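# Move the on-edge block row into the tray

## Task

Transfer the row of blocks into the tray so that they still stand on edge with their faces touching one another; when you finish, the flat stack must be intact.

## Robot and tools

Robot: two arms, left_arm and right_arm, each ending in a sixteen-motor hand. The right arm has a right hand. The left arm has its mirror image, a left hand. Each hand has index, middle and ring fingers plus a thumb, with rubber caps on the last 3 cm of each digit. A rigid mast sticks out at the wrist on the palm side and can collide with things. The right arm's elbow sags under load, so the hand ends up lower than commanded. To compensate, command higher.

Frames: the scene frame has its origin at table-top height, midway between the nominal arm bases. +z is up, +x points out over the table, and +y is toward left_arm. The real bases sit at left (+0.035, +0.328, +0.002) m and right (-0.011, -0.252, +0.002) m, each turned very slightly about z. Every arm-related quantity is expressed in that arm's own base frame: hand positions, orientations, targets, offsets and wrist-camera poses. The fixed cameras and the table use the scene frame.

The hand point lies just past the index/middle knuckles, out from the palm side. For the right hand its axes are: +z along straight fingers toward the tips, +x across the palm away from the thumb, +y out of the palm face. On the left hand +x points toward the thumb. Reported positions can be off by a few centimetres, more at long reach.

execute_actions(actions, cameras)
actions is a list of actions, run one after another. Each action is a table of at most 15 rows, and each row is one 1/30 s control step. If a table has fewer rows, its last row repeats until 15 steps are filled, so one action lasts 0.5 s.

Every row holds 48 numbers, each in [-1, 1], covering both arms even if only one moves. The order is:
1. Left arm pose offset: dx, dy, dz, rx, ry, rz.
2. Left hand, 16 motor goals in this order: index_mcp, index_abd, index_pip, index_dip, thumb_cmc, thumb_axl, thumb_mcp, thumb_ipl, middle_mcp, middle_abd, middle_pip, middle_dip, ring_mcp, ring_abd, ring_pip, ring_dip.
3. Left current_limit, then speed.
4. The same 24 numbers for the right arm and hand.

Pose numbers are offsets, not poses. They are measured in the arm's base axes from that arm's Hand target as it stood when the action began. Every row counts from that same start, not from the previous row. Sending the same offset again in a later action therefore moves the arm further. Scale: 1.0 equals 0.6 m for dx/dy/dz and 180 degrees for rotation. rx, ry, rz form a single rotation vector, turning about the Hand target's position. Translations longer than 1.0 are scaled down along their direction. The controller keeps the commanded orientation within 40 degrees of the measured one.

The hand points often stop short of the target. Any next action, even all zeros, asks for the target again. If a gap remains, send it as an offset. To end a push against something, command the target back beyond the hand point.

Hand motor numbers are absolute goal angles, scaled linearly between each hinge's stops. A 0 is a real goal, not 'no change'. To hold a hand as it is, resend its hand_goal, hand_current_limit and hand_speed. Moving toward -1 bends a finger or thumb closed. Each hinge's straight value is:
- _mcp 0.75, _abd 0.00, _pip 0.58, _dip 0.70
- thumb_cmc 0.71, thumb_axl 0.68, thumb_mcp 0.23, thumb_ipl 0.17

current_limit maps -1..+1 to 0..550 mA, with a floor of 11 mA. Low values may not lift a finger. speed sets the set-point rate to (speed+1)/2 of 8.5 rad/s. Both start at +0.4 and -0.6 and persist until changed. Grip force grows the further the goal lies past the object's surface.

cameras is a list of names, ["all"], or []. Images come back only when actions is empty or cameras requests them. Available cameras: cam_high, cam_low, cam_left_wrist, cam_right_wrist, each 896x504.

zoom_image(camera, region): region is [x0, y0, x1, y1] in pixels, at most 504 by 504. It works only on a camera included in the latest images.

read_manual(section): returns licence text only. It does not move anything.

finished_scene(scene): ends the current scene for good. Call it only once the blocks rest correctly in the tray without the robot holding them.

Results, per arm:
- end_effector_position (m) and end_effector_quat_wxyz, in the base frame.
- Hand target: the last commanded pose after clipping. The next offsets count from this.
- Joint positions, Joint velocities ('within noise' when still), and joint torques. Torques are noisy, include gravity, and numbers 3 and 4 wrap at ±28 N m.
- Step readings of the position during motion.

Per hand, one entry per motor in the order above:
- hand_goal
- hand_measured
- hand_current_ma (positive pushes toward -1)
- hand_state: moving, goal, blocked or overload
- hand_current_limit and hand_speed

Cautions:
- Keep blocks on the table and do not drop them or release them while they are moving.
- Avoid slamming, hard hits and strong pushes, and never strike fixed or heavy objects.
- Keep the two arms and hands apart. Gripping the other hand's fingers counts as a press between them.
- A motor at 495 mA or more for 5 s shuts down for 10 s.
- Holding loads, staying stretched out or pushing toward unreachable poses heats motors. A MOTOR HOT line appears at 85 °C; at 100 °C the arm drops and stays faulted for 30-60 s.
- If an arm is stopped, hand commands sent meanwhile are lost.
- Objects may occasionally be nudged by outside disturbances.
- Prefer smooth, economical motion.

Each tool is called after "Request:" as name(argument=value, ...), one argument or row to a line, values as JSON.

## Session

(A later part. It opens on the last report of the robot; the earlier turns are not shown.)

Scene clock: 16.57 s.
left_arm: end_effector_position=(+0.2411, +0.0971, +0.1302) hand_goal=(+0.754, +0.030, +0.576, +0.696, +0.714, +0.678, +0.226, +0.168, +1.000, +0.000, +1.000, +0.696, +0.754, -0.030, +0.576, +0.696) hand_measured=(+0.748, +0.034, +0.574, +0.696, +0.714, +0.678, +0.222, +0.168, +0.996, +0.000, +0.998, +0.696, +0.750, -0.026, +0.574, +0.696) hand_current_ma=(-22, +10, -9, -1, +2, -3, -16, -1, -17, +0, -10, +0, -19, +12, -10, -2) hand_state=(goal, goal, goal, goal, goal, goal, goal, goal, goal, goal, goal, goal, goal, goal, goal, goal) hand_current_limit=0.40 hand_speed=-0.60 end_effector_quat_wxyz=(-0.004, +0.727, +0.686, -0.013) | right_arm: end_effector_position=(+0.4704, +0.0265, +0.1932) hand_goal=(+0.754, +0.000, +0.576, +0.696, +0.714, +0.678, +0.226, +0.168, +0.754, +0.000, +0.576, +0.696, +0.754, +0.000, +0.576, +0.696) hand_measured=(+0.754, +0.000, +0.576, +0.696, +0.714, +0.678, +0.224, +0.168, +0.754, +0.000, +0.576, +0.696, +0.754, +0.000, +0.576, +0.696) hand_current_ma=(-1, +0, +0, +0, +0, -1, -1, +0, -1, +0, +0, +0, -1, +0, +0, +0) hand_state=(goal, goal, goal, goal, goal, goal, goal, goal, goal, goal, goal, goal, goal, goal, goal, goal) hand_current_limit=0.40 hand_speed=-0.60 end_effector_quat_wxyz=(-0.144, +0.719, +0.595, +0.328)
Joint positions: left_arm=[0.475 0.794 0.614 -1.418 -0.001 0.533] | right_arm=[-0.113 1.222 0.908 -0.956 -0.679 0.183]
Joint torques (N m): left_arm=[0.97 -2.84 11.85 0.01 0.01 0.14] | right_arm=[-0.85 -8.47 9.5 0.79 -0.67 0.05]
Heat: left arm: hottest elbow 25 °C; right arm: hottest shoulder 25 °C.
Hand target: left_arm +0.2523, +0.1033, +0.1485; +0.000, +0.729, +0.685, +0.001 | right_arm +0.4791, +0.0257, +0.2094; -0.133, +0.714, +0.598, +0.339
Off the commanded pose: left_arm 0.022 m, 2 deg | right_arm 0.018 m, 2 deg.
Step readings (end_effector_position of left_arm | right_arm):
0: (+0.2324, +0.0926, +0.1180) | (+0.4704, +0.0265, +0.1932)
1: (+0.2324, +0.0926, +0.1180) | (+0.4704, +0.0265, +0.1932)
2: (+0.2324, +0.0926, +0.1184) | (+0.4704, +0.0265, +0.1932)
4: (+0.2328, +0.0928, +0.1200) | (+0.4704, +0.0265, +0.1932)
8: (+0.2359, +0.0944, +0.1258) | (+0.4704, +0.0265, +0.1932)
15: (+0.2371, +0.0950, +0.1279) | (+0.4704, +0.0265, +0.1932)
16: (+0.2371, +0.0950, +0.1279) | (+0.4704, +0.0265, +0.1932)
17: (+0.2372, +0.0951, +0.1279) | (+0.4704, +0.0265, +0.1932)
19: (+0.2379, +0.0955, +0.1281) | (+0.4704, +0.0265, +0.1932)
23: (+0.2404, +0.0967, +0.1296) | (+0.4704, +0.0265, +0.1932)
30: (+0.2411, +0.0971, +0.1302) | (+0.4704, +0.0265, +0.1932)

Request:
execute_actions(
  actions=[
    [[0.001,0.0005,-0.0117,0,0,0,0.754,0.03,0.576,0.696,0.714,0.678,0.226,0.168,1,0,1,0.696,0.754,-0.03,0.576,0.696,0.4,-0.6,0,0,0,0,0,0,0.754,0,0.576,0.696,0.714,0.678,0.226,0.168,0.754,0,0.576,0.696,0.754,0,0.576,0.696,0.4,-0.6]],
  ],
  cameras=["cam_left_wrist","cam_low"],
)

Scene clock: 17.47 s.
left_arm: end_effector_position=(+0.2418, +0.0975, +0.1291) hand_goal=(+0.754, +0.030, +0.576, +0.696, +0.714, +0.678, +0.226, +0.168, +1.000, +0.000, +1.000, +0.696, +0.754, -0.030, +0.576, +0.696) hand_measured=(+0.748, +0.034, +0.574, +0.696, +0.714, +0.678, +0.222, +0.168, +0.996, +0.000, +0.998, +0.696, +0.750, -0.026, +0.574, +0.696) hand_current_ma=(-22, +10, -9, -1, +2, -3, -16, -1, -17, +0, -10, +0, -19, +12, -10, -2) hand_state=(goal, goal, goal, goal, goal, goal, goal, goal, goal, goal, goal, goal, goal, goal, goal, goal) hand_current_limit=0.40 hand_speed=-0.60 end_effector_quat_wxyz=(-0.005, +0.727, +0.686, -0.014) | right_arm: end_effector_position=(+0.4704, +0.0265, +0.1932) hand_goal=(+0.754, +0.000, +0.576, +0.696, +0.714, +0.678, +0.226, +0.168, +0.754, +0.000, +0.576, +0.696, +0.754, +0.000, +0.576, +0.696) hand_measured=(+0.754, +0.000, +0.576, +0.696, +0.714, +0.678, +0.224, +0.168, +0.754, +0.000, +0.576, +0.696, +0.754, +0.000, +0.576, +0.696) hand_current_ma=(-1, +0, +0, +0, +0, -1, -1, +0, -1, +0, +0, +0, -1, +0, +0, +0) hand_state=(goal, goal, goal, goal, goal, goal, goal, goal, goal, goal, goal, goal, goal, goal, goal, goal) hand_current_limit=0.40 hand_speed=-0.60 end_effector_quat_wxyz=(-0.144, +0.719, +0.595, +0.328)
Joint positions: left_arm=[0.475 0.8 0.614 -1.414 -0.001 0.533] | right_arm=[-0.113 1.222 0.908 -0.956 -0.679 0.183]
Joint torques (N m): left_arm=[1.14 -2.67 10.7 0.77 0.02 0.12] | right_arm=[-0.85 -8.35 9.51 0.8 -0.67 0.04]
Heat: left arm: hottest elbow 25 °C; right arm: hottest shoulder 25 °C.
Hand target: left_arm +0.2528, +0.1036, +0.1414; +0.000, +0.729, +0.685, +0.001 | right_arm +0.4791, +0.0257, +0.2094; -0.133, +0.714, +0.598, +0.339
Off the commanded pose: left_arm 0.018 m, 2 deg | right_arm 0.018 m, 2 deg.
Step readings (end_effector_position of left_arm | right_arm):
0: (+0.2411, +0.0971, +0.1302) | (+0.4704, +0.0265, +0.1932)
1: (+0.2411, +0.0971, +0.1302) | (+0.4704, +0.0265, +0.1932)
2: (+0.2411, +0.0971, +0.1302) | (+0.4704, +0.0265, +0.1932)
4: (+0.2411, +0.0971, +0.1299) | (+0.4704, +0.0265, +0.1932)
8: (+0.2412, +0.0971, +0.1290) | (+0.4704, +0.0265, +0.1932)
15: (+0.2418, +0.0975, +0.1291) | (+0.4704, +0.0265, +0.1932)
camera_calibration:
cam_left_wrist: T_world_to_cam=[[-0.673048, -0.738877, -0.0326757, 0.210597], [-0.515404, 0.436883, 0.737219, -0.0625017], [-0.530439, 0.513025, -0.674863, 0.288875], [0, 0, 0, 1]] pos_world=[0.262759, 0.0347111, 0.24791]
Images, in order (width x height): cam_low 896x504, cam_left_wrist 896x504.

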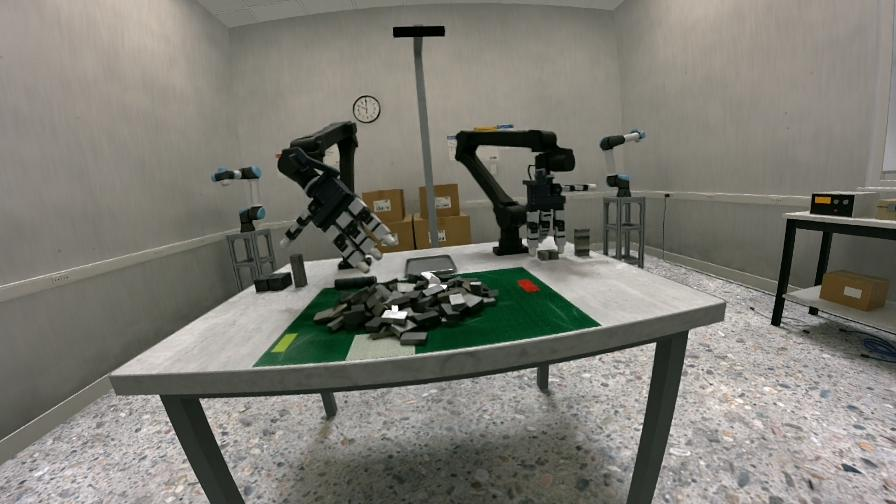

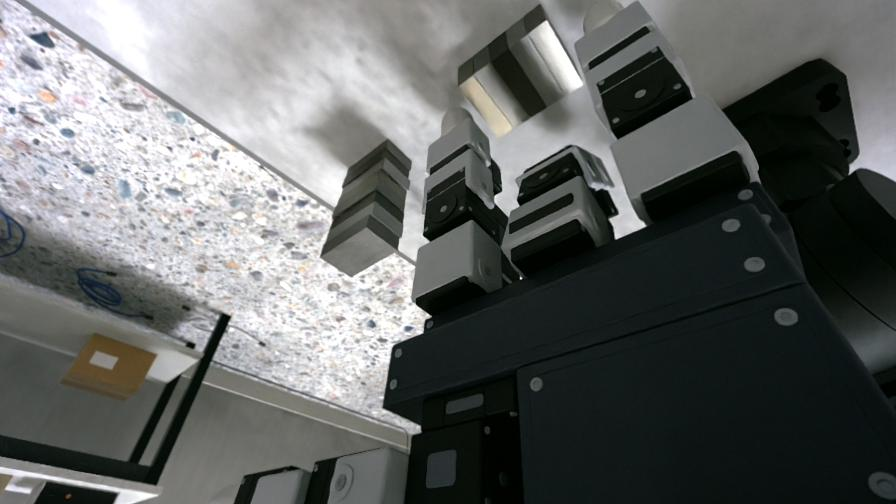

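Request:
execute_actions(
  actions=[
    [[0.0067,0.0015,-0.0133,0,0,0,0.754,0.03,0.576,0.696,0.714,0.678,0.226,0.168,1,0,1,0.696,0.754,-0.03,0.576,0.696,0.4,-0.6,0,0,0,0,0,0,0.754,0,0.576,0.696,0.714,0.678,0.226,0.168,0.754,0,0.576,0.696,0.754,0,0.576,0.696,0.4,-0.6]],
  ],
)

Scene clock: 18.40 s.
left_arm: end_effector_position=(+0.2490, +0.1011, +0.1267) hand_goal=(+0.754, +0.030, +0.576, +0.696, +0.714, +0.678, +0.226, +0.168, +1.000, +0.000, +1.000, +0.696, +0.754, -0.030, +0.576, +0.696) hand_measured=(+0.748, +0.034, +0.574, +0.696, +0.714, +0.678, +0.222, +0.168, +0.996, +0.000, +0.998, +0.696, +0.750, -0.026, +0.574, +0.696) hand_current_ma=(-21, +10, -9, -1, +2, -3, -16, -1, -17, +0, -10, +0, -17, +12, -10, -2) hand_state=(goal, goal, goal, goal, goal, goal, goal, goal, goal, goal, goal, goal, goal, goal, goal, goal) hand_current_limit=0.40 hand_speed=-0.60 end_effector_quat_wxyz=(-0.003, +0.727, +0.686, -0.008) | right_arm: end_effector_position=(+0.4704, +0.0265, +0.1932) hand_goal=(+0.754, +0.000, +0.576, +0.696, +0.714, +0.678, +0.226, +0.168, +0.754, +0.000, +0.576, +0.696, +0.754, +0.000, +0.576, +0.696) hand_measured=(+0.754, +0.000, +0.576, +0.696, +0.714, +0.678, +0.224, +0.168, +0.754, +0.000, +0.576, +0.696, +0.754, +0.000, +0.576, +0.696) hand_current_ma=(-1, +0, +0, +0, +0, -1, -1, +0, -1, +0, +0, +0, -1, +0, +0, +0) hand_state=(goal, goal, goal, goal, goal, goal, goal, goal, goal, goal, goal, goal, goal, goal, goal, goal) hand_current_limit=0.40 hand_speed=-0.60 end_effector_quat_wxyz=(-0.144, +0.719, +0.595, +0.328)
Joint positions: left_arm=[0.475 0.82 0.614 -1.382 -0.001 0.533] | right_arm=[-0.113 1.222 0.908 -0.956 -0.679 0.183]
Joint torques (N m): left_arm=[0.79 -2.96 9.68 0.79 0.03 0.09] | right_arm=[-0.91 -8.41 9.48 0.81 -0.67 0.05]
Heat: left arm: hottest elbow 25 °C; right arm: hottest shoulder 25 °C.
Hand target: left_arm +0.2569, +0.1045, +0.1335; +0.000, +0.729, +0.685, +0.001 | right_arm +0.4791, +0.0257, +0.2094; -0.133, +0.714, +0.598, +0.339
Off the commanded pose: left_arm 0.011 m, 1 deg | right_arm 0.018 m, 2 deg.
Step readings (end_effector_position of left_arm | right_arm):
0: (+0.2419, +0.0975, +0.1291) | (+0.4704, +0.0265, +0.1932)
1: (+0.2420, +0.0975, +0.1291) | (+0.4704, +0.0265, +0.1932)
2: (+0.2425, +0.0978, +0.1291) | (+0.4704, +0.0265, +0.1932)
4: (+0.2446, +0.0989, +0.1288) | (+0.4704, +0.0265, +0.1932)
8: (+0.2478, +0.1005, +0.1270) | (+0.4704, +0.0265, +0.1932)
15: (+0.2489, +0.1011, +0.1267) | (+0.4704, +0.0265, +0.1932)

Request:
execute_actions(
  actions=[
    [[-0.01,-0.005,-0.005,0,0,0,0.754,0.03,0.576,0.696,0.714,0.678,0.226,0.168,1,0,1,0.696,0.754,-0.03,0.576,0.696,0.4,-0.6,0,0,0,0,0,0,0.754,0,0.576,0.696,0.714,0.678,0.226,0.168,0.754,0,0.576,0.696,0.754,0,0.576,0.696,0.4,-0.6]],
  ],
)

Scene clock: 19.27 s.
left_arm: end_effector_position=(+0.2490, +0.1011, +0.1273) hand_goal=(+0.754, +0.030, +0.576, +0.696, +0.714, +0.678, +0.226, +0.168, +1.000, +0.000, +1.000, +0.696, +0.754, -0.030, +0.576, +0.696) hand_measured=(+0.748, +0.034, +0.574, +0.696, +0.714, +0.678, +0.222, +0.168, +0.996, +0.000, +0.998, +0.696, +0.750, -0.026, +0.574, +0.696) hand_current_ma=(-21, +10, -9, -1, +2, -3, -16, -1, -17, +0, -10, +0, -17, +12, -10, -2) hand_state=(goal, goal, goal, goal, goal, goal, goal, goal, goal, goal, goal, goal, goal, goal, goal, goal) hand_current_limit=0.40 hand_speed=-0.60 end_effector_quat_wxyz=(-0.003, +0.727, +0.686, -0.007) | right_arm: end_effector_position=(+0.4704, +0.0265, +0.1932) hand_goal=(+0.754, +0.000, +0.576, +0.696, +0.714, +0.678, +0.226, +0.168, +0.754, +0.000, +0.576, +0.696, +0.754, +0.000, +0.576, +0.696) hand_measured=(+0.754, +0.000, +0.576, +0.696, +0.714, +0.678, +0.224, +0.168, +0.754, +0.000, +0.576, +0.696, +0.754, +0.000, +0.576, +0.696) hand_current_ma=(-1, +0, +0, +0, +0, -1, -1, +0, -1, +0, +0, +0, -1, +0, +0, +0) hand_state=(goal, goal, goal, goal, goal, goal, goal, goal, goal, goal, goal, goal, goal, goal, goal, goal) hand_current_limit=0.40 hand_speed=-0.60 end_effector_quat_wxyz=(-0.144, +0.719, +0.595, +0.328)
Joint positions: left_arm=[0.475 0.818 0.614 -1.382 -0.001 0.533] | right_arm=[-0.113 1.222 0.908 -0.956 -0.679 0.183]
Joint torques (N m): left_arm=[0.73 -4.66 8.43 0.72 0.02 0.1] | right_arm=[-0.91 -8.41 9.5 0.81 -0.67 0.05]
Heat: left arm: hottest elbow 25 °C; right arm: hottest shoulder 25 °C.
Hand target: left_arm +0.2508, +0.1015, +0.1305; +0.000, +0.729, +0.685, +0.001 | right_arm +0.4791, +0.0257, +0.2094; -0.133, +0.714, +0.598, +0.339
Off the commanded pose: left_arm 0.004 m, 1 deg | right_arm 0.018 m, 2 deg.
Step readings (end_effector_position of left_arm | right_arm):
0: (+0.2490, +0.1011, +0.1267) | (+0.4704, +0.0265, +0.1932)
1: (+0.2490, +0.1011, +0.1267) | (+0.4704, +0.0265, +0.1932)
2: (+0.2490, +0.1011, +0.1267) | (+0.4704, +0.0265, +0.1932)
4: (+0.2490, +0.1011, +0.1267) | (+0.4704, +0.0265, +0.1932)
8: (+0.2490, +0.1011, +0.1267) | (+0.4704, +0.0265, +0.1932)
15: (+0.2490, +0.1011, +0.1273) | (+0.4704, +0.0265, +0.1932)

Request:
execute_actions(
  actions=[
    [[-0.0143,-0.0058,-0.0208,0,0,0,0.754,0.03,0.576,0.696,0.714,0.678,0.226,0.168,1,0,1,0.696,0.754,-0.03,0.576,0.696,0.4,-0.6,0,0,0,0,0,0,0.754,0,0.576,0.696,0.714,0.678,0.226,0.168,0.754,0,0.576,0.696,0.754,0,0.576,0.696,0.4,-0.6]],
  ],
)

Scene clock: 20.77 s.
left_arm: end_effector_position=(+0.2424, +0.0977, +0.1193) hand_goal=(+0.754, +0.030, +0.576, +0.696, +0.714, +0.678, +0.226, +0.168, +1.000, +0.000, +1.000, +0.696, +0.754, -0.030, +0.576, +0.696) hand_measured=(+0.748, +0.034, +0.574, +0.696, +0.714, +0.678, +0.222, +0.168, +0.996, +0.000, +0.998, +0.696, +0.752, -0.028, +0.574, +0.696) hand_current_ma=(-21, +9, -9, -1, +2, -3, -16, -1, -17, +0, -10, +0, -8, +4, -6, -2) hand_state=(goal, goal, goal, goal, goal, goal, goal, goal, goal, goal, goal, goal, goal, goal, goal, goal) hand_current_limit=0.40 hand_speed=-0.60 end_effector_quat_wxyz=(-0.002, +0.727, +0.686, -0.004) | right_arm: end_effector_position=(+0.4704, +0.0265, +0.1932) hand_goal=(+0.754, +0.000, +0.576, +0.696, +0.714, +0.678, +0.226, +0.168, +0.754, +0.000, +0.576, +0.696, +0.754, +0.000, +0.576, +0.696) hand_measured=(+0.754, +0.000, +0.576, +0.696, +0.714, +0.678, +0.224, +0.168, +0.754, +0.000, +0.576, +0.696, +0.754, +0.000, +0.576, +0.696) hand_current_ma=(-1, +0, +0, +0, +0, -1, -1, +0, -1, +0, +0, +0, -1, +0, +0, +0) hand_state=(goal, goal, goal, goal, goal, goal, goal, goal, goal, goal, goal, goal, goal, goal, goal, goal) hand_current_limit=0.40 hand_speed=-0.60 end_effector_quat_wxyz=(-0.144, +0.719, +0.595, +0.328)
Joint positions: left_arm=[0.475 0.792 0.58 -1.368 -0.001 0.533] | right_arm=[-0.113 1.222 0.908 -0.956 -0.679 0.183]
Joint torques (N m): left_arm=[1.14 -4.01 7.69 0.88 0.02 0.13] | right_arm=[-0.85 -8.41 9.51 0.8 -0.67 0.04]
Heat: left arm: hottest elbow 26 °C; right arm: hottest shoulder 25 °C.
Hand target: left_arm +0.2422, +0.0980, +0.1180; +0.000, +0.729, +0.685, +0.001 | right_arm +0.4791, +0.0257, +0.2094; -0.133, +0.714, +0.598, +0.339
Off the commanded pose: left_arm 0.001 m, 1 deg | right_arm 0.018 m, 2 deg.
Step readings (end_effector_position of left_arm | right_arm):
0: (+0.2490, +0.1011, +0.1273) | (+0.4704, +0.0265, +0.1932)
1: (+0.2490, +0.1011, +0.1273) | (+0.4704, +0.0265, +0.1932)
2: (+0.2489, +0.1011, +0.1271) | (+0.4704, +0.0265, +0.1932)
4: (+0.2481, +0.1007, +0.1257) | (+0.4704, +0.0265, +0.1932)
8: (+0.2428, +0.0980, +0.1197) | (+0.4704, +0.0265, +0.1932)
15: (+0.2424, +0.0977, +0.1193) | (+0.4704, +0.0265, +0.1932)

Request:
execute_actions(
  actions=[
    [[0.0166,0.0085,0.027,0.0051,-0.0099,0,0.754,0.03,0.576,0.696,0.714,0.678,0.226,0.168,1,0,1,0.696,0.754,-0.03,0.576,0.696,0.4,-0.6,0,0,0,0,0,0,0.754,0,0.576,0.696,0.714,0.678,0.226,0.168,0.754,0,0.576,0.696,0.754,0,0.576,0.696,0.4,-0.6]],
    [[0.0071,0.0037,0.0115,0.0022,-0.0043,0,0.754,0.03,0.576,0.696,0.714,0.678,0.226,0.168,1,0,1,0.696,0.754,-0.03,0.576,0.696,0.4,-0.6,0,0,0,0,0,0,0.754,0,0.576,0.696,0.714,0.678,0.226,0.168,0.754,0,0.576,0.696,0.754,0,0.576,0.696,0.4,-0.6]],
  ],
)

Scene clock: 22.27 s.
left_arm: end_effector_position=(+0.2424, +0.0977, +0.1194) hand_goal=(+0.754, +0.030, +0.576, +0.696, +0.714, +0.678, +0.226, +0.168, +1.000, +0.000, +1.000, +0.696, +0.754, -0.030, +0.576, +0.696) hand_measured=(+0.748, +0.034, +0.574, +0.696, +0.714, +0.678, +0.222, +0.168, +0.996, +0.000, +0.998, +0.696, +0.752, -0.028, +0.574, +0.696) hand_current_ma=(-21, +9, -9, -1, +2, -3, -16, -1, -17, +0, -10, +0, -7, +4, -6, -2) hand_state=(goal, goal, goal, goal, goal, goal, goal, goal, goal, goal, goal, goal, goal, goal, goal, goal) hand_current_limit=0.40 hand_speed=-0.60 end_effector_quat_wxyz=(-0.002, +0.727, +0.686, -0.004) | right_arm: end_effector_position=(+0.4704, +0.0265, +0.1932) hand_goal=(+0.754, +0.000, +0.576, +0.696, +0.714, +0.678, +0.226, +0.168, +0.754, +0.000, +0.576, +0.696, +0.754, +0.000, +0.576, +0.696) hand_measured=(+0.754, +0.000, +0.576, +0.696, +0.714, +0.678, +0.224, +0.168, +0.754, +0.000, +0.576, +0.696, +0.754, +0.000, +0.576, +0.696) hand_current_ma=(-1, +0, +0, +0, +0, -1, -1, +0, -1, +0, +0, +0, -1, +0, +0, +0) hand_state=(goal, goal, goal, goal, goal, goal, goal, goal, goal, goal, goal, goal, goal, goal, goal, goal) hand_current_limit=0.40 hand_speed=-0.60 end_effector_quat_wxyz=(-0.144, +0.719, +0.595, +0.328)
Joint positions: left_arm=[0.475 0.791 0.58 -1.368 -0.001 0.533] | right_arm=[-0.113 1.222 0.908 -0.956 -0.679 0.183]
Joint torques (N m): left_arm=[0.91 -4.37 11.47 0.87 0.05 0.12] | right_arm=[-0.91 -8.29 9.5 0.77 -0.67 0.04]
Heat: left arm: hottest elbow 26 °C; right arm: hottest elbow 26 °C.
Hand target: left_arm +0.2564, +0.1053, +0.1411; +0.007, +0.729, +0.685, +0.025 | right_arm +0.4791, +0.0257, +0.2094; -0.133, +0.714, +0.598, +0.339
Off the commanded pose: left_arm 0.027 m, 3 deg | right_arm 0.018 m, 2 deg.
Step readings (end_effector_position of left_arm | right_arm):
0: (+0.2424, +0.0977, +0.1193) | (+0.4704, +0.0265, +0.1932)
1: (+0.2424, +0.0977, +0.1193) | (+0.4704, +0.0265, +0.1932)
2: (+0.2424, +0.0977, +0.1193) | (+0.4704, +0.0265, +0.1932)
4: (+0.2424, +0.0977, +0.1193) | (+0.4704, +0.0265, +0.1932)
8: (+0.2424, +0.0977, +0.1193) | (+0.4704, +0.0265, +0.1932)
15: (+0.2424, +0.0977, +0.1193) | (+0.4704, +0.0265, +0.1932)
16: (+0.2424, +0.0977, +0.1193) | (+0.4704, +0.0265, +0.1932)
17: (+0.2424, +0.0977, +0.1193) | (+0.4704, +0.0265, +0.1932)
19: (+0.2424, +0.0977, +0.1194) | (+0.4704, +0.0265, +0.1932)
23: (+0.2424, +0.0977, +0.1194) | (+0.4704, +0.0265, +0.1932)
30: (+0.2424, +0.0977, +0.1194) | (+0.4704, +0.0265, +0.1932)

Request:
execute_actions(
  actions=[
    [[0,0,0.0117,0,0,0,0.754,0.03,0.576,0.696,0.714,0.678,0.226,0.168,1,0,1,0.696,0.754,-0.03,0.576,0.696,0.4,-0.6,0,0,0,0,0,0,0.754,0,0.576,0.696,0.714,0.678,0.226,0.168,0.754,0,0.576,0.696,0.754,0,0.576,0.696,0.4,-0.6]],
  ],
)

Scene clock: 23.23 s.
left_arm: end_effector_position=(+0.2455, +0.0993, +0.1252) hand_goal=(+0.754, +0.030, +0.576, +0.696, +0.714, +0.678, +0.226, +0.168, +1.000, +0.000, +1.000, +0.696, +0.754, -0.030, +0.576, +0.696) hand_measured=(+0.748, +0.034, +0.574, +0.696, +0.714, +0.678, +0.222, +0.168, +0.996, +0.000, +0.998, +0.696, +0.752, -0.028, +0.574, +0.696) hand_current_ma=(-21, +9, -9, -1, +2, -3, -16, -1, -17, +0, -10, +0, -7, +4, -6, -2) hand_state=(goal, goal, goal, goal, goal, goal, goal, goal, goal, goal, goal, goal, goal, goal, goal, goal) hand_current_limit=0.40 hand_speed=-0.60 end_effector_quat_wxyz=(+0.000, +0.727, +0.686, +0.003) | right_arm: end_effector_position=(+0.4704, +0.0265, +0.1932) hand_goal=(+0.754, +0.000, +0.576, +0.696, +0.714, +0.678, +0.226, +0.168, +0.754, +0.000, +0.576, +0.696, +0.754, +0.000, +0.576, +0.696) hand_measured=(+0.754, +0.000, +0.576, +0.696, +0.714, +0.678, +0.224, +0.168, +0.754, +0.000, +0.576, +0.696, +0.754, +0.000, +0.576, +0.696) hand_current_ma=(-1, +0, +0, +0, +0, -1, -1, +0, -1, +0, +0, +0, -1, +0, +0, +0) hand_state=(goal, goal, goal, goal, goal, goal, goal, goal, goal, goal, goal, goal, goal, goal, goal, goal) hand_current_limit=0.40 hand_speed=-0.60 end_effector_quat_wxyz=(-0.144, +0.719, +0.595, +0.328)
Joint positions: left_arm=[0.475 0.788 0.591 -1.368 -0.001 0.533] | right_arm=[-0.113 1.222 0.908 -0.956 -0.679 0.183]
Joint torques (N m): left_arm=[1.03 -4.25 11.9 0.14 0.03 0.12] | right_arm=[-0.85 -8.53 9.47 0.8 -0.67 0.04]
Heat: left arm: hottest elbow 26 °C; right arm: hottest elbow 26 °C.
Hand target: left_arm +0.2564, +0.1053, +0.1480; +0.007, +0.729, +0.685, +0.025 | right_arm +0.4791, +0.0257, +0.2094; -0.133, +0.714, +0.598, +0.339
Off the commanded pose: left_arm 0.026 m, 3 deg | right_arm 0.018 m, 2 deg.
Step readings (end_effector_position of left_arm | right_arm):
0: (+0.2424, +0.0977, +0.1194) | (+0.4704, +0.0265, +0.1932)
1: (+0.2424, +0.0977, +0.1194) | (+0.4704, +0.0265, +0.1932)
2: (+0.2424, +0.0977, +0.1194) | (+0.4704, +0.0265, +0.1932)
4: (+0.2426, +0.0979, +0.1200) | (+0.4704, +0.0265, +0.1932)
8: (+0.2443, +0.0987, +0.1230) | (+0.4704, +0.0265, +0.1932)
15: (+0.2455, +0.0993, +0.1252) | (+0.4704, +0.0265, +0.1932)

Request:
execute_actions(
  actions=[
    [[-0.0045,-0.0023,-0.0017,-0.0017,0.0034,0,0.754,0.0,0.576,0.696,0.714,0.678,0.226,0.168,1,0,1,0.696,0.754,0.0,0.576,0.696,0.4,-0.9,0,0,0,0,0,0,0.754,0,0.576,0.696,0.714,0.678,0.226,0.168,0.754,0,0.576,0.696,0.754,0,0.576,0.696,0.4,-0.6]],
  ],
  cameras=["cam_left_wrist","cam_low"],
)

Request:
zoom_image(
  camera="cam_left_wrist",
  region=[380, 0, 700, 200],
)

Request:
zoom_image(
  camera="cam_low",
  region=[500, 200, 620, 270],
)

Scene clock: 25.30 s.
left_arm: end_effector_position=(+0.2430, +0.0980, +0.1242) hand_goal=(+0.754, +0.000, +0.576, +0.696, +0.714, +0.678, +0.226, +0.168, +1.000, +0.000, +1.000, +0.696, +0.754, +0.000, +0.576, +0.696) hand_measured=(+0.748, +0.004, +0.574, +0.696, +0.714, +0.678, +0.222, +0.168, +0.996, +0.000, +0.998, +0.696, +0.752, -0.004, +0.574, +0.696) hand_current_ma=(-21, +10, -9, -1, +2, -3, -16, -1, -17, +0, -10, +0, -7, -12, -6, -2) hand_state=(goal, goal, goal, goal, goal, goal, goal, goal, goal, goal, goal, goal, goal, goal, goal, goal) hand_current_limit=0.40 hand_speed=-0.90 end_effector_quat_wxyz=(-0.001, +0.727, +0.686, -0.002) | right_arm: end_effector_position=(+0.4704, +0.0265, +0.1932) hand_goal=(+0.754, +0.000, +0.576, +0.696, +0.714, +0.678, +0.226, +0.168, +0.754, +0.000, +0.576, +0.696, +0.754, +0.000, +0.576, +0.696) hand_measured=(+0.754, +0.000, +0.576, +0.696, +0.714, +0.678, +0.224, +0.168, +0.754, +0.000, +0.576, +0.696, +0.754, +0.000, +0.576, +0.696) hand_current_ma=(-1, +0, +0, +0, +0, -1, -1, +0, -1, +0, +0, +0, -1, +0, +0, +0) hand_state=(goal, goal, goal, goal, goal, goal, goal, goal, goal, goal, goal, goal, goal, goal, goal, goal) hand_current_limit=0.40 hand_speed=-0.60 end_effector_quat_wxyz=(-0.144, +0.719, +0.595, +0.328)
Joint positions: left_arm=[0.475 0.788 0.591 -1.379 -0.001 0.533] | right_arm=[-0.113 1.222 0.908 -0.956 -0.679 0.183]
Joint torques (N m): left_arm=[1.03 -4.07 11.82 0.1 0.02 0.12] | right_arm=[-0.91 -8.41 9.51 0.8 -0.66 0.04]
Heat: left arm: hottest elbow 26 °C; right arm: hottest elbow 26 °C.
Hand target: left_arm +0.2537, +0.1040, +0.1470; +0.005, +0.729, +0.685, +0.019 | right_arm +0.4791, +0.0257, +0.2094; -0.133, +0.714, +0.598, +0.339
Off the commanded pose: left_arm 0.026 m, 3 deg | right_arm 0.018 m, 2 deg.
Step readings (end_effector_position of left_arm | right_arm):
0: (+0.2455, +0.0993, +0.1252) | (+0.4704, +0.0265, +0.1932)
1: (+0.2455, +0.0993, +0.1252) | (+0.4704, +0.0265, +0.1932)
2: (+0.2454, +0.0993, +0.1251) | (+0.4704, +0.0265, +0.1932)
4: (+0.2447, +0.0989, +0.1248) | (+0.4704, +0.0265, +0.1932)
8: (+0.2435, +0.0983, +0.1244) | (+0.4704, +0.0265, +0.1932)
15: (+0.2431, +0.0981, +0.1242) | (+0.4704, +0.0265, +0.1932)
camera_calibration:
cam_left_wrist: T_world_to_cam=[[-0.672151, -0.738355, -0.0551768, 0.214208], [-0.531084, 0.428854, 0.730776, -0.0531959], [-0.51591, 0.520496, -0.680383, 0.282328], [0, 0, 0, 1]] pos_world=[0.261385, 0.0340244, 0.242785]
Images, in order (width x height): cam_low 896x504, cam_left_wrist 896x504.

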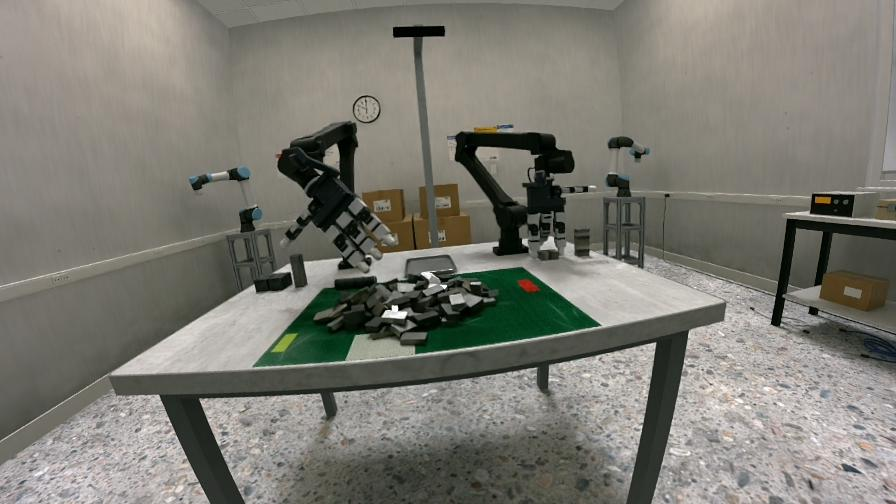

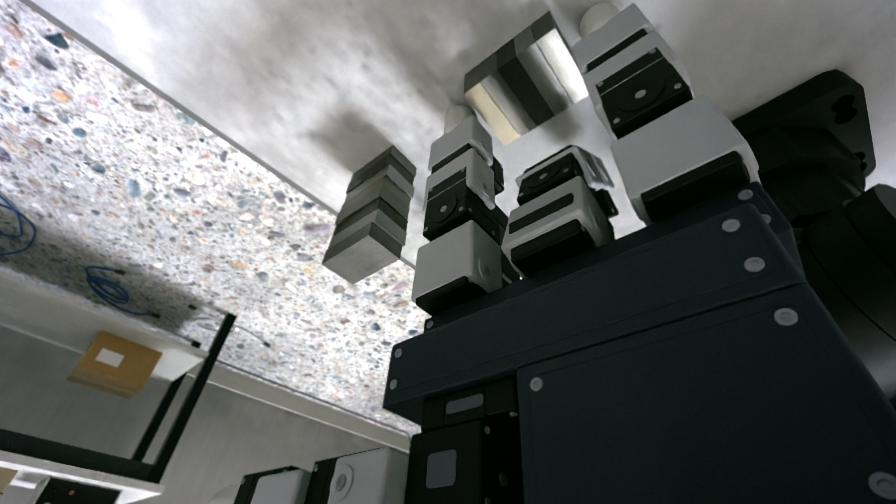

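Scaled by 1.575.

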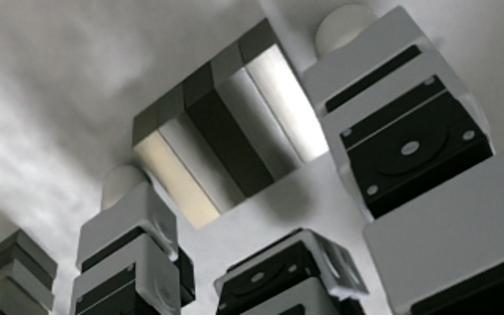

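Scaled by 4.200.

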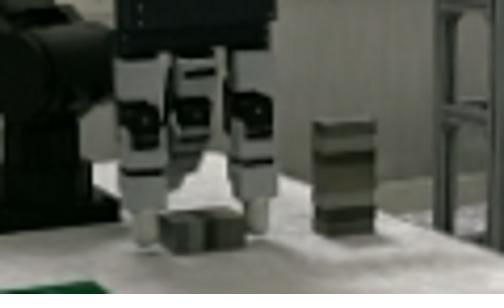

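Request:
execute_actions(
  actions=[
    [[0,0,0,0,0,0,0.754,-0.05,0.576,0.696,0.714,0.678,0.226,0.168,1,0,1,0.696,0.754,0.05,0.576,0.696,0.4,-0.97,0,0,0,0,0,0,0.754,0,0.576,0.696,0.714,0.678,0.226,0.168,0.754,0,0.576,0.696,0.754,0,0.576,0.696,0.4,-0.6]],
    [[0,0,0,0,0,0,0.754,-0.08,0.576,0.696,0.714,0.678,0.226,0.168,1,0,1,0.696,0.754,0.08,0.576,0.696,0.4,-0.97,0,0,0,0,0,0,0.754,0,0.576,0.696,0.714,0.678,0.226,0.168,0.754,0,0.576,0.696,0.754,0,0.576,0.696,0.4,-0.6]],
  ],
  cameras=["cam_left_wrist"],
)

Request:
zoom_image(
  camera="cam_left_wrist",
  region=[380, 0, 700, 200],
)

Scene clock: 26.93 s.
left_arm: end_effector_position=(+0.2430, +0.0980, +0.1242) hand_goal=(+0.754, -0.080, +0.576, +0.696, +0.714, +0.678, +0.226, +0.168, +1.000, +0.000, +1.000, +0.696, +0.754, +0.080, +0.576, +0.696) hand_measured=(+0.748, -0.058, +0.574, +0.696, +0.714, +0.678, +0.222, +0.168, +0.996, +0.000, +0.998, +0.696, +0.752, +0.074, +0.574, +0.696) hand_current_ma=(-21, +77, -9, -1, +2, -3, -16, -1, -17, +0, -10, +0, -7, -18, -6, -2) hand_state=(goal, blocked, goal, goal, goal, goal, goal, goal, goal, goal, goal, goal, goal, goal, goal, goal) hand_current_limit=0.40 hand_speed=-0.97 end_effector_quat_wxyz=(-0.001, +0.727, +0.686, -0.002) | right_arm: end_effector_position=(+0.4704, +0.0265, +0.1932) hand_goal=(+0.754, +0.000, +0.576, +0.696, +0.714, +0.678, +0.226, +0.168, +0.754, +0.000, +0.576, +0.696, +0.754, +0.000, +0.576, +0.696) hand_measured=(+0.754, +0.000, +0.576, +0.696, +0.714, +0.678, +0.224, +0.168, +0.754, +0.000, +0.576, +0.696, +0.754, +0.000, +0.576, +0.696) hand_current_ma=(-1, +0, +0, +0, +0, -1, -1, +0, -1, +0, +0, +0, -1, +0, +0, +0) hand_state=(goal, goal, goal, goal, goal, goal, goal, goal, goal, goal, goal, goal, goal, goal, goal, goal) hand_current_limit=0.40 hand_speed=-0.60 end_effector_quat_wxyz=(-0.144, +0.719, +0.595, +0.328)
Joint positions: left_arm=[0.475 0.788 0.591 -1.379 -0.001 0.533] | right_arm=[-0.113 1.222 0.908 -0.956 -0.679 0.183]
Joint torques (N m): left_arm=[1.32 -3.78 11.89 0.05 0.02 0.12] | right_arm=[-0.91 -8.41 9.5 0.8 -0.67 0.04]
Heat: left arm: hottest elbow 27 °C; right arm: hottest elbow 26 °C.
Hand target: left_arm +0.2538, +0.1040, +0.1470; +0.006, +0.729, +0.685, +0.019 | right_arm +0.4791, +0.0257, +0.2094; -0.133, +0.714, +0.598, +0.339
Off the commanded pose: left_arm 0.026 m, 3 deg | right_arm 0.018 m, 2 deg.
Step readings (end_effector_position of left_arm | right_arm):
0: (+0.2430, +0.0980, +0.1242) | (+0.4704, +0.0265, +0.1932)
1: (+0.2430, +0.0980, +0.1242) | (+0.4704, +0.0265, +0.1932)
2: (+0.2430, +0.0980, +0.1242) | (+0.4704, +0.0265, +0.1932)
4: (+0.2430, +0.0980, +0.1242) | (+0.4704, +0.0265, +0.1932)
8: (+0.2430, +0.0980, +0.1242) | (+0.4704, +0.0265, +0.1932)
15: (+0.2430, +0.0980, +0.1242) | (+0.4704, +0.0265, +0.1932)
16: (+0.2430, +0.0980, +0.1242) | (+0.4704, +0.0265, +0.1932)
17: (+0.2430, +0.0980, +0.1242) | (+0.4704, +0.0265, +0.1932)
19: (+0.2430, +0.0980, +0.1242) | (+0.4704, +0.0265, +0.1932)
23: (+0.2430, +0.0980, +0.1242) | (+0.4704, +0.0265, +0.1932)
30: (+0.2430, +0.0980, +0.1242) | (+0.4704, +0.0265, +0.1932)
camera_calibration:
cam_left_wrist: T_world_to_cam=[[-0.672151, -0.738355, -0.0551768, 0.214208], [-0.531084, 0.428854, 0.730776, -0.0531959], [-0.51591, 0.520496, -0.680383, 0.282328], [0, 0, 0, 1]] pos_world=[0.261385, 0.0340244, 0.242785]
Images, in order (width x height): cam_left_wrist 896x504.

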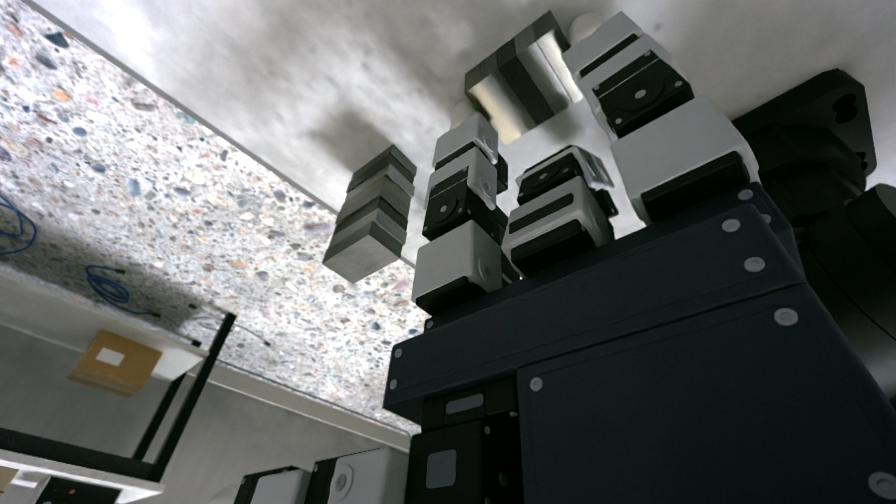

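Scaled by 1.575.

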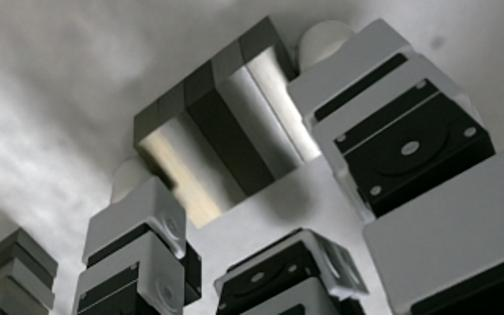

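Request:
execute_actions(
  actions=[
    [[0,0,0,0,0,0,0.754,-0.08,0.576,0.696,0.714,0.678,0.226,0.168,1,0,1,0.696,0.754,0.11,0.576,0.696,0.4,-0.97,0,0,0,0,0,0,0.754,0,0.576,0.696,0.714,0.678,0.226,0.168,0.754,0,0.576,0.696,0.754,0,0.576,0.696,0.4,-0.6]],
    [[0,0,0,0,0,0,0.754,-0.12,0.576,0.696,0.714,0.678,0.226,0.168,1,0,1,0.696,0.754,0.14,0.576,0.696,0.7,-0.97,0,0,0,0,0,0,0.754,0,0.576,0.696,0.714,0.678,0.226,0.168,0.754,0,0.576,0.696,0.754,0,0.576,0.696,0.4,-0.6]],
  ],
  cameras=["cam_left_wrist"],
)

Request:
zoom_image(
  camera="cam_left_wrist",
  region=[380, 0, 700, 200],
)

Scene clock: 28.37 s.
left_arm: end_effector_position=(+0.2430, +0.0980, +0.1243) hand_goal=(+0.754, -0.120, +0.576, +0.696, +0.714, +0.678, +0.226, +0.168, +1.000, +0.000, +1.000, +0.696, +0.754, +0.140, +0.576, +0.696) hand_measured=(+0.748, -0.062, +0.574, +0.696, +0.714, +0.678, +0.222, +0.168, +0.996, +0.000, +0.998, +0.696, +0.752, +0.086, +0.574, +0.696) hand_current_ma=(-21, +227, -9, -1, +2, -3, -16, -1, -17, +0, -10, +0, -5, -206, -5, -2) hand_state=(goal, blocked, goal, goal, goal, goal, goal, goal, goal, goal, goal, goal, goal, blocked, goal, goal) hand_current_limit=0.70 hand_speed=-0.97 end_effector_quat_wxyz=(-0.001, +0.727, +0.686, -0.002) | right_arm: end_effector_position=(+0.4704, +0.0265, +0.1932) hand_goal=(+0.754, +0.000, +0.576, +0.696, +0.714, +0.678, +0.226, +0.168, +0.754, +0.000, +0.576, +0.696, +0.754, +0.000, +0.576, +0.696) hand_measured=(+0.754, +0.000, +0.576, +0.696, +0.714, +0.678, +0.224, +0.168, +0.754, +0.000, +0.576, +0.696, +0.754, +0.000, +0.576, +0.696) hand_current_ma=(-1, +0, +0, +0, +0, -1, -1, +0, -1, +0, +0, +0, -1, +0, +0, +0) hand_state=(goal, goal, goal, goal, goal, goal, goal, goal, goal, goal, goal, goal, goal, goal, goal, goal) hand_current_limit=0.40 hand_speed=-0.60 end_effector_quat_wxyz=(-0.144, +0.719, +0.595, +0.328)
Joint positions: left_arm=[0.475 0.788 0.591 -1.379 -0.001 0.533] | right_arm=[-0.113 1.222 0.908 -0.956 -0.679 0.183]
Joint torques (N m): left_arm=[1.26 -4.07 11.86 0.01 0.03 0.13] | right_arm=[-0.91 -8.41 9.5 0.79 -0.67 0.04]
Heat: left arm: hottest elbow 27 °C; right arm: hottest elbow 26 °C.
Hand target: left_arm +0.2538, +0.1040, +0.1471; +0.006, +0.729, +0.685, +0.019 | right_arm +0.4791, +0.0257, +0.2094; -0.133, +0.714, +0.598, +0.339
Off the commanded pose: left_arm 0.026 m, 3 deg | right_arm 0.018 m, 2 deg.
Step readings (end_effector_position of left_arm | right_arm):
0: (+0.2430, +0.0980, +0.1242) | (+0.4704, +0.0265, +0.1932)
1: (+0.2430, +0.0980, +0.1242) | (+0.4704, +0.0265, +0.1932)
2: (+0.2430, +0.0980, +0.1242) | (+0.4704, +0.0265, +0.1932)
4: (+0.2430, +0.0980, +0.1242) | (+0.4704, +0.0265, +0.1932)
8: (+0.2430, +0.0980, +0.1242) | (+0.4704, +0.0265, +0.1932)
15: (+0.2430, +0.0980, +0.1242) | (+0.4704, +0.0265, +0.1932)
16: (+0.2430, +0.0980, +0.1242) | (+0.4704, +0.0265, +0.1932)
17: (+0.2430, +0.0980, +0.1242) | (+0.4704, +0.0265, +0.1932)
19: (+0.2430, +0.0980, +0.1243) | (+0.4704, +0.0265, +0.1932)
23: (+0.2430, +0.0980, +0.1243) | (+0.4704, +0.0265, +0.1932)
30: (+0.2430, +0.0980, +0.1243) | (+0.4704, +0.0265, +0.1932)
camera_calibration:
cam_left_wrist: T_world_to_cam=[[-0.672105, -0.738371, -0.0555249, 0.21422], [-0.531347, 0.428715, 0.730667, -0.0532218], [-0.515699, 0.520588, -0.680472, 0.282308], [0, 0, 0, 1]] pos_world=[0.261285, 0.0340245, 0.242885]
Images, in order (width x height): cam_left_wrist 896x504.

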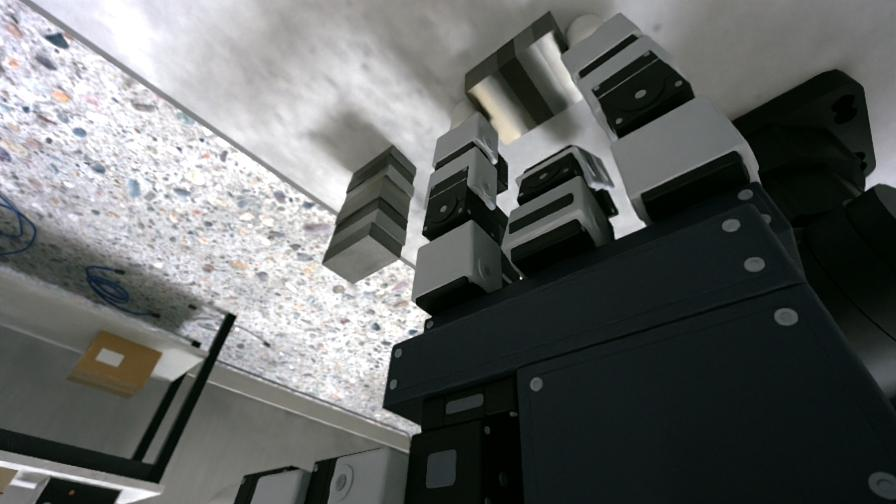

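Scaled by 1.575.

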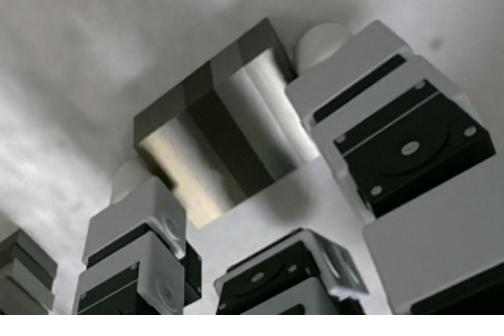

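Request:
execute_actions(
  actions=[
    [[0,0,0,0,0,0,0.754,-0.145,0.576,0.696,0.714,0.678,0.226,0.168,1,0,1,0.696,0.754,0.17,0.576,0.696,0.72,-0.97,0,0,0,0,0,0,0.754,0,0.576,0.696,0.714,0.678,0.226,0.168,0.754,0,0.576,0.696,0.754,0,0.576,0.696,0.4,-0.6]],
    [[0,0,0,0,0,0,0.754,-0.175,0.576,0.696,0.714,0.678,0.226,0.168,1,0,1,0.696,0.754,0.2,0.576,0.696,0.72,-0.97,0,0,0,0,0,0,0.754,0,0.576,0.696,0.714,0.678,0.226,0.168,0.754,0,0.576,0.696,0.754,0,0.576,0.696,0.4,-0.6]],
  ],
  cameras=["cam_left_wrist"],
)

Request:
zoom_image(
  camera="cam_left_wrist",
  region=[380, 0, 700, 200],
)

Scene clock: 31.53 s.
left_arm: end_effector_position=(+0.2430, +0.0980, +0.1243) hand_goal=(+0.754, -0.174, +0.576, +0.696, +0.714, +0.678, +0.226, +0.168, +1.000, +0.000, +1.000, +0.696, +0.754, +0.200, +0.576, +0.696) hand_measured=(+0.748, -0.066, +0.574, +0.696, +0.714, +0.678, +0.222, +0.168, +0.996, +0.000, +0.998, +0.696, +0.752, +0.090, +0.574, +0.696) hand_current_ma=(-21, +438, -9, -1, +2, -3, -16, -1, -17, +0, -10, +0, -5, -443, -5, -2) hand_state=(goal, blocked, goal, goal, goal, goal, goal, goal, goal, goal, goal, goal, goal, blocked, goal, goal) hand_current_limit=0.72 hand_speed=-0.97 end_effector_quat_wxyz=(-0.001, +0.727, +0.686, -0.002) | right_arm: end_effector_position=(+0.4704, +0.0265, +0.1932) hand_goal=(+0.754, +0.000, +0.576, +0.696, +0.714, +0.678, +0.226, +0.168, +0.754, +0.000, +0.576, +0.696, +0.754, +0.000, +0.576, +0.696) hand_measured=(+0.754, +0.000, +0.576, +0.696, +0.714, +0.678, +0.224, +0.168, +0.754, +0.000, +0.576, +0.696, +0.754, +0.000, +0.576, +0.696) hand_current_ma=(-1, +0, +0, +0, +0, -1, -1, +0, -1, +0, +0, +0, -1, +0, +0, +0) hand_state=(goal, goal, goal, goal, goal, goal, goal, goal, goal, goal, goal, goal, goal, goal, goal, goal) hand_current_limit=0.40 hand_speed=-0.60 end_effector_quat_wxyz=(-0.144, +0.719, +0.595, +0.328)
Joint positions: left_arm=[0.475 0.788 0.591 -1.379 -0.001 0.533] | right_arm=[-0.113 1.222 0.908 -0.956 -0.679 0.183]
Joint torques (N m): left_arm=[1.26 -4.19 11.89 0.09 0.02 0.12] | right_arm=[-0.85 -8.47 9.5 0.79 -0.67 0.04]
Heat: left arm: hottest elbow 27 °C; right arm: hottest elbow 26 °C.
Hand target: left_arm +0.2538, +0.1040, +0.1471; +0.006, +0.729, +0.685, +0.019 | right_arm +0.4791, +0.0257, +0.2094; -0.133, +0.714, +0.598, +0.339
Off the commanded pose: left_arm 0.026 m, 3 deg | right_arm 0.018 m, 2 deg.
Step readings (end_effector_position of left_arm | right_arm):
0: (+0.2430, +0.0980, +0.1243) | (+0.4704, +0.0265, +0.1932)
1: (+0.2430, +0.0980, +0.1243) | (+0.4704, +0.0265, +0.1932)
2: (+0.2430, +0.0980, +0.1243) | (+0.4704, +0.0265, +0.1932)
4: (+0.2430, +0.0980, +0.1243) | (+0.4704, +0.0265, +0.1932)
8: (+0.2430, +0.0980, +0.1243) | (+0.4704, +0.0265, +0.1932)
15: (+0.2430, +0.0980, +0.1243) | (+0.4704, +0.0265, +0.1932)
16: (+0.2430, +0.0980, +0.1243) | (+0.4704, +0.0265, +0.1932)
17: (+0.2430, +0.0980, +0.1243) | (+0.4704, +0.0265, +0.1932)
19: (+0.2430, +0.0980, +0.1243) | (+0.4704, +0.0265, +0.1932)
23: (+0.2430, +0.0980, +0.1243) | (+0.4704, +0.0265, +0.1932)
30: (+0.2430, +0.0980, +0.1243) | (+0.4704, +0.0265, +0.1932)
camera_calibration:
cam_left_wrist: T_world_to_cam=[[-0.672105, -0.738371, -0.0555249, 0.21422], [-0.531347, 0.428715, 0.730667, -0.0532218], [-0.515699, 0.520588, -0.680472, 0.282308], [0, 0, 0, 1]] pos_world=[0.261285, 0.0340245, 0.242885]
Images, in order (width x height): cam_left_wrist 896x504.

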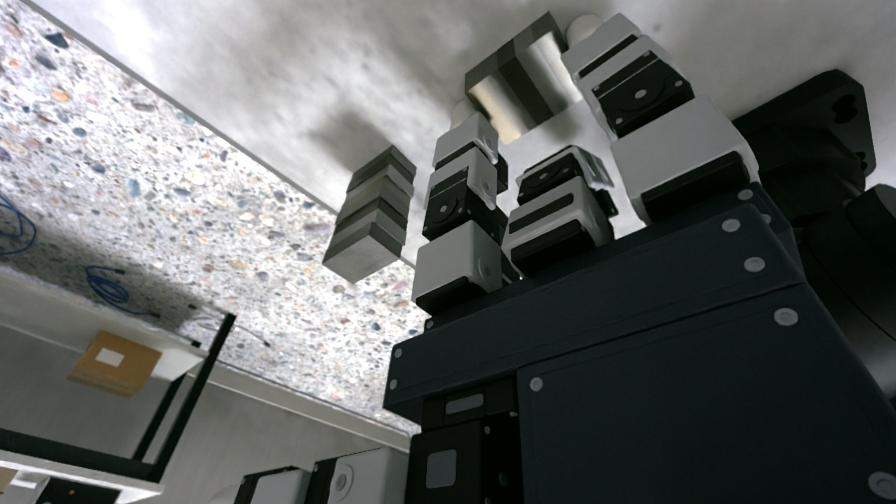

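Scaled by 1.575.

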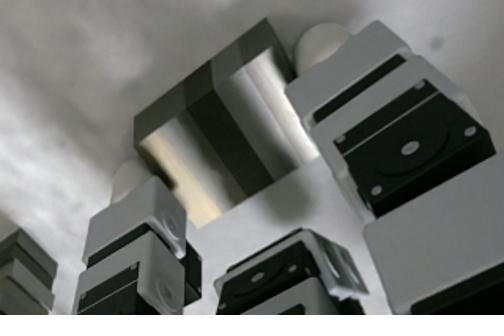

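Request:
execute_actions(
  actions=[
    [[0,0,0.0133,0,0,0,0.754,-0.175,0.576,0.696,0.714,0.678,0.226,0.168,1,0,1,0.696,0.754,0.2,0.576,0.696,0.72,-0.97,0,0,0,0,0,0,0.754,0,0.576,0.696,0.714,0.678,0.226,0.168,0.754,0,0.576,0.696,0.754,0,0.576,0.696,0.4,-0.6]],
    [[0,0,0.0167,0,0,0,0.754,-0.175,0.576,0.696,0.714,0.678,0.226,0.168,1,0,1,0.696,0.754,0.2,0.576,0.696,0.72,-0.97,0,0,0,0,0,0,0.754,0,0.576,0.696,0.714,0.678,0.226,0.168,0.754,0,0.576,0.696,0.754,0,0.576,0.696,0.4,-0.6]],
  ],
  cameras=["cam_left_wrist","cam_low"],
)

Request:
zoom_image(
  camera="cam_left_wrist",
  region=[380, 0, 700, 200],
)

Request:
zoom_image(
  camera="cam_low",
  region=[500, 200, 620, 270],
)

Scene clock: 33.00 s.
left_arm: end_effector_position=(+0.2410, +0.0970, +0.1354) hand_goal=(+0.754, -0.174, +0.576, +0.696, +0.714, +0.678, +0.226, +0.168, +1.000, +0.000, +1.000, +0.696, +0.754, +0.200, +0.576, +0.696) hand_measured=(+0.744, -0.066, +0.572, +0.696, +0.714, +0.678, +0.222, +0.168, +0.996, +0.000, +0.998, +0.696, +0.750, +0.092, +0.574, +0.696) hand_current_ma=(-43, +438, -15, -2, +2, -3, -16, -1, -17, +0, -10, +0, -18, -431, -5, -2) hand_state=(goal, blocked, goal, goal, goal, goal, goal, goal, goal, goal, goal, goal, goal, blocked, goal, goal) hand_current_limit=0.72 hand_speed=-0.97 end_effector_quat_wxyz=(-0.003, +0.727, +0.686, -0.009) | right_arm: end_effector_position=(+0.4704, +0.0265, +0.1932) hand_goal=(+0.754, +0.000, +0.576, +0.696, +0.714, +0.678, +0.226, +0.168, +0.754, +0.000, +0.576, +0.696, +0.754, +0.000, +0.576, +0.696) hand_measured=(+0.754, +0.000, +0.576, +0.696, +0.714, +0.678, +0.224, +0.168, +0.754, +0.000, +0.576, +0.696, +0.754, +0.000, +0.576, +0.696) hand_current_ma=(-1, +0, +0, +0, +0, -1, -1, +0, -1, +0, +0, +0, -1, +0, +0, +0) hand_state=(goal, goal, goal, goal, goal, goal, goal, goal, goal, goal, goal, goal, goal, goal, goal, goal) hand_current_limit=0.40 hand_speed=-0.60 end_effector_quat_wxyz=(-0.144, +0.719, +0.595, +0.328)
Joint positions: left_arm=[0.475 0.784 0.622 -1.428 -0.001 0.533] | right_arm=[-0.113 1.222 0.908 -0.956 -0.679 0.183]
Joint torques (N m): left_arm=[1.32 -4.42 12.79 -0.17 0.02 0.12] | right_arm=[-0.85 -8.41 9.5 0.8 -0.66 0.04]
Heat: left arm: hottest elbow 28 °C; right arm: hottest elbow 26 °C.
Hand target: left_arm +0.2538, +0.1040, +0.1651; +0.006, +0.729, +0.685, +0.019 | right_arm +0.4791, +0.0257, +0.2094; -0.133, +0.714, +0.598, +0.339
Off the commanded pose: left_arm 0.033 m, 3 deg | right_arm 0.018 m, 2 deg.
Step readings (end_effector_position of left_arm | right_arm):
0: (+0.2430, +0.0980, +0.1243) | (+0.4704, +0.0265, +0.1932)
1: (+0.2430, +0.0980, +0.1243) | (+0.4704, +0.0265, +0.1932)
2: (+0.2430, +0.0981, +0.1244) | (+0.4704, +0.0265, +0.1932)
4: (+0.2422, +0.0976, +0.1243) | (+0.4704, +0.0265, +0.1932)
8: (+0.2411, +0.0971, +0.1242) | (+0.4704, +0.0265, +0.1932)
15: (+0.2409, +0.0970, +0.1249) | (+0.4704, +0.0265, +0.1932)
16: (+0.2409, +0.0970, +0.1250) | (+0.4704, +0.0265, +0.1932)
17: (+0.2407, +0.0969, +0.1253) | (+0.4704, +0.0265, +0.1932)
19: (+0.2405, +0.0968, +0.1275) | (+0.4704, +0.0265, +0.1932)
23: (+0.2409, +0.0970, +0.1324) | (+0.4704, +0.0265, +0.1932)
30: (+0.2409, +0.0970, +0.1351) | (+0.4704, +0.0265, +0.1932)
camera_calibration:
cam_left_wrist: T_world_to_cam=[[-0.672701, -0.738703, -0.042327, 0.211153], [-0.522181, 0.43344, 0.734478, -0.0650965], [-0.524214, 0.516186, -0.677312, 0.29152], [0, 0, 0, 1]] pos_world=[0.26087, 0.0337167, 0.254199]
Images, in order (width x height): cam_low 896x504, cam_left_wrist 896x504.

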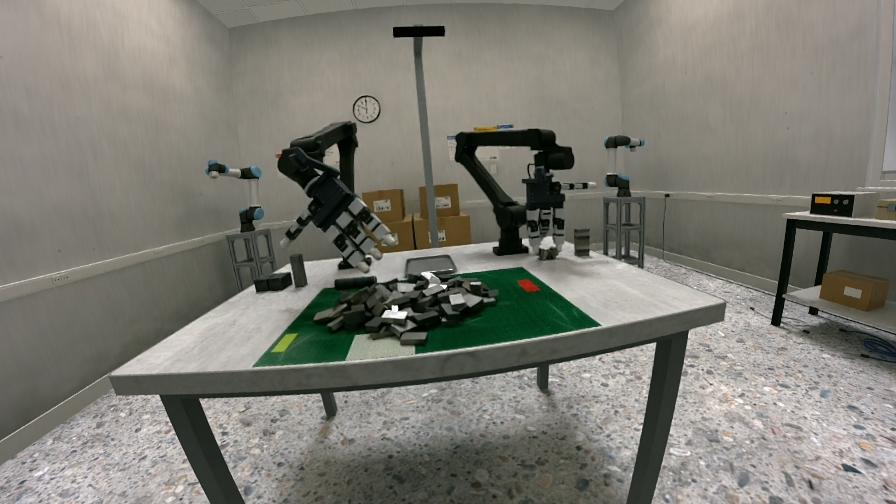

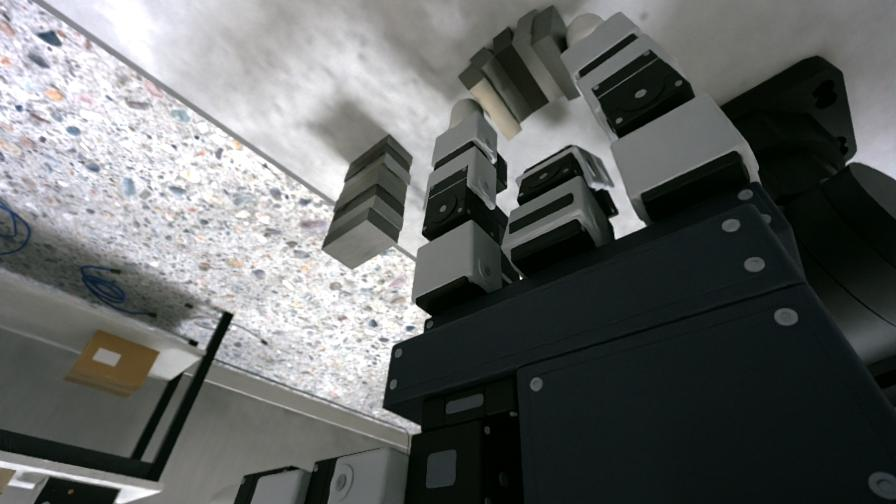

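Scaled by 1.575.

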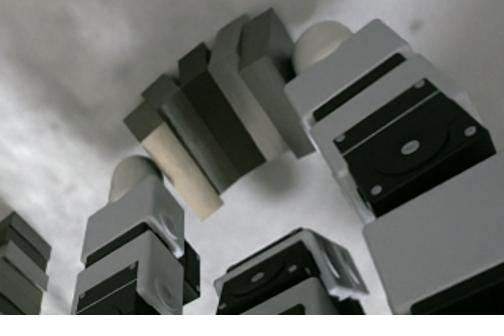

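Scaled by 4.200.

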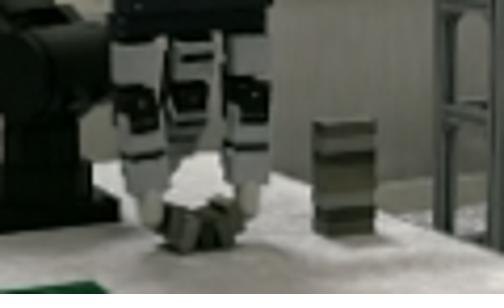

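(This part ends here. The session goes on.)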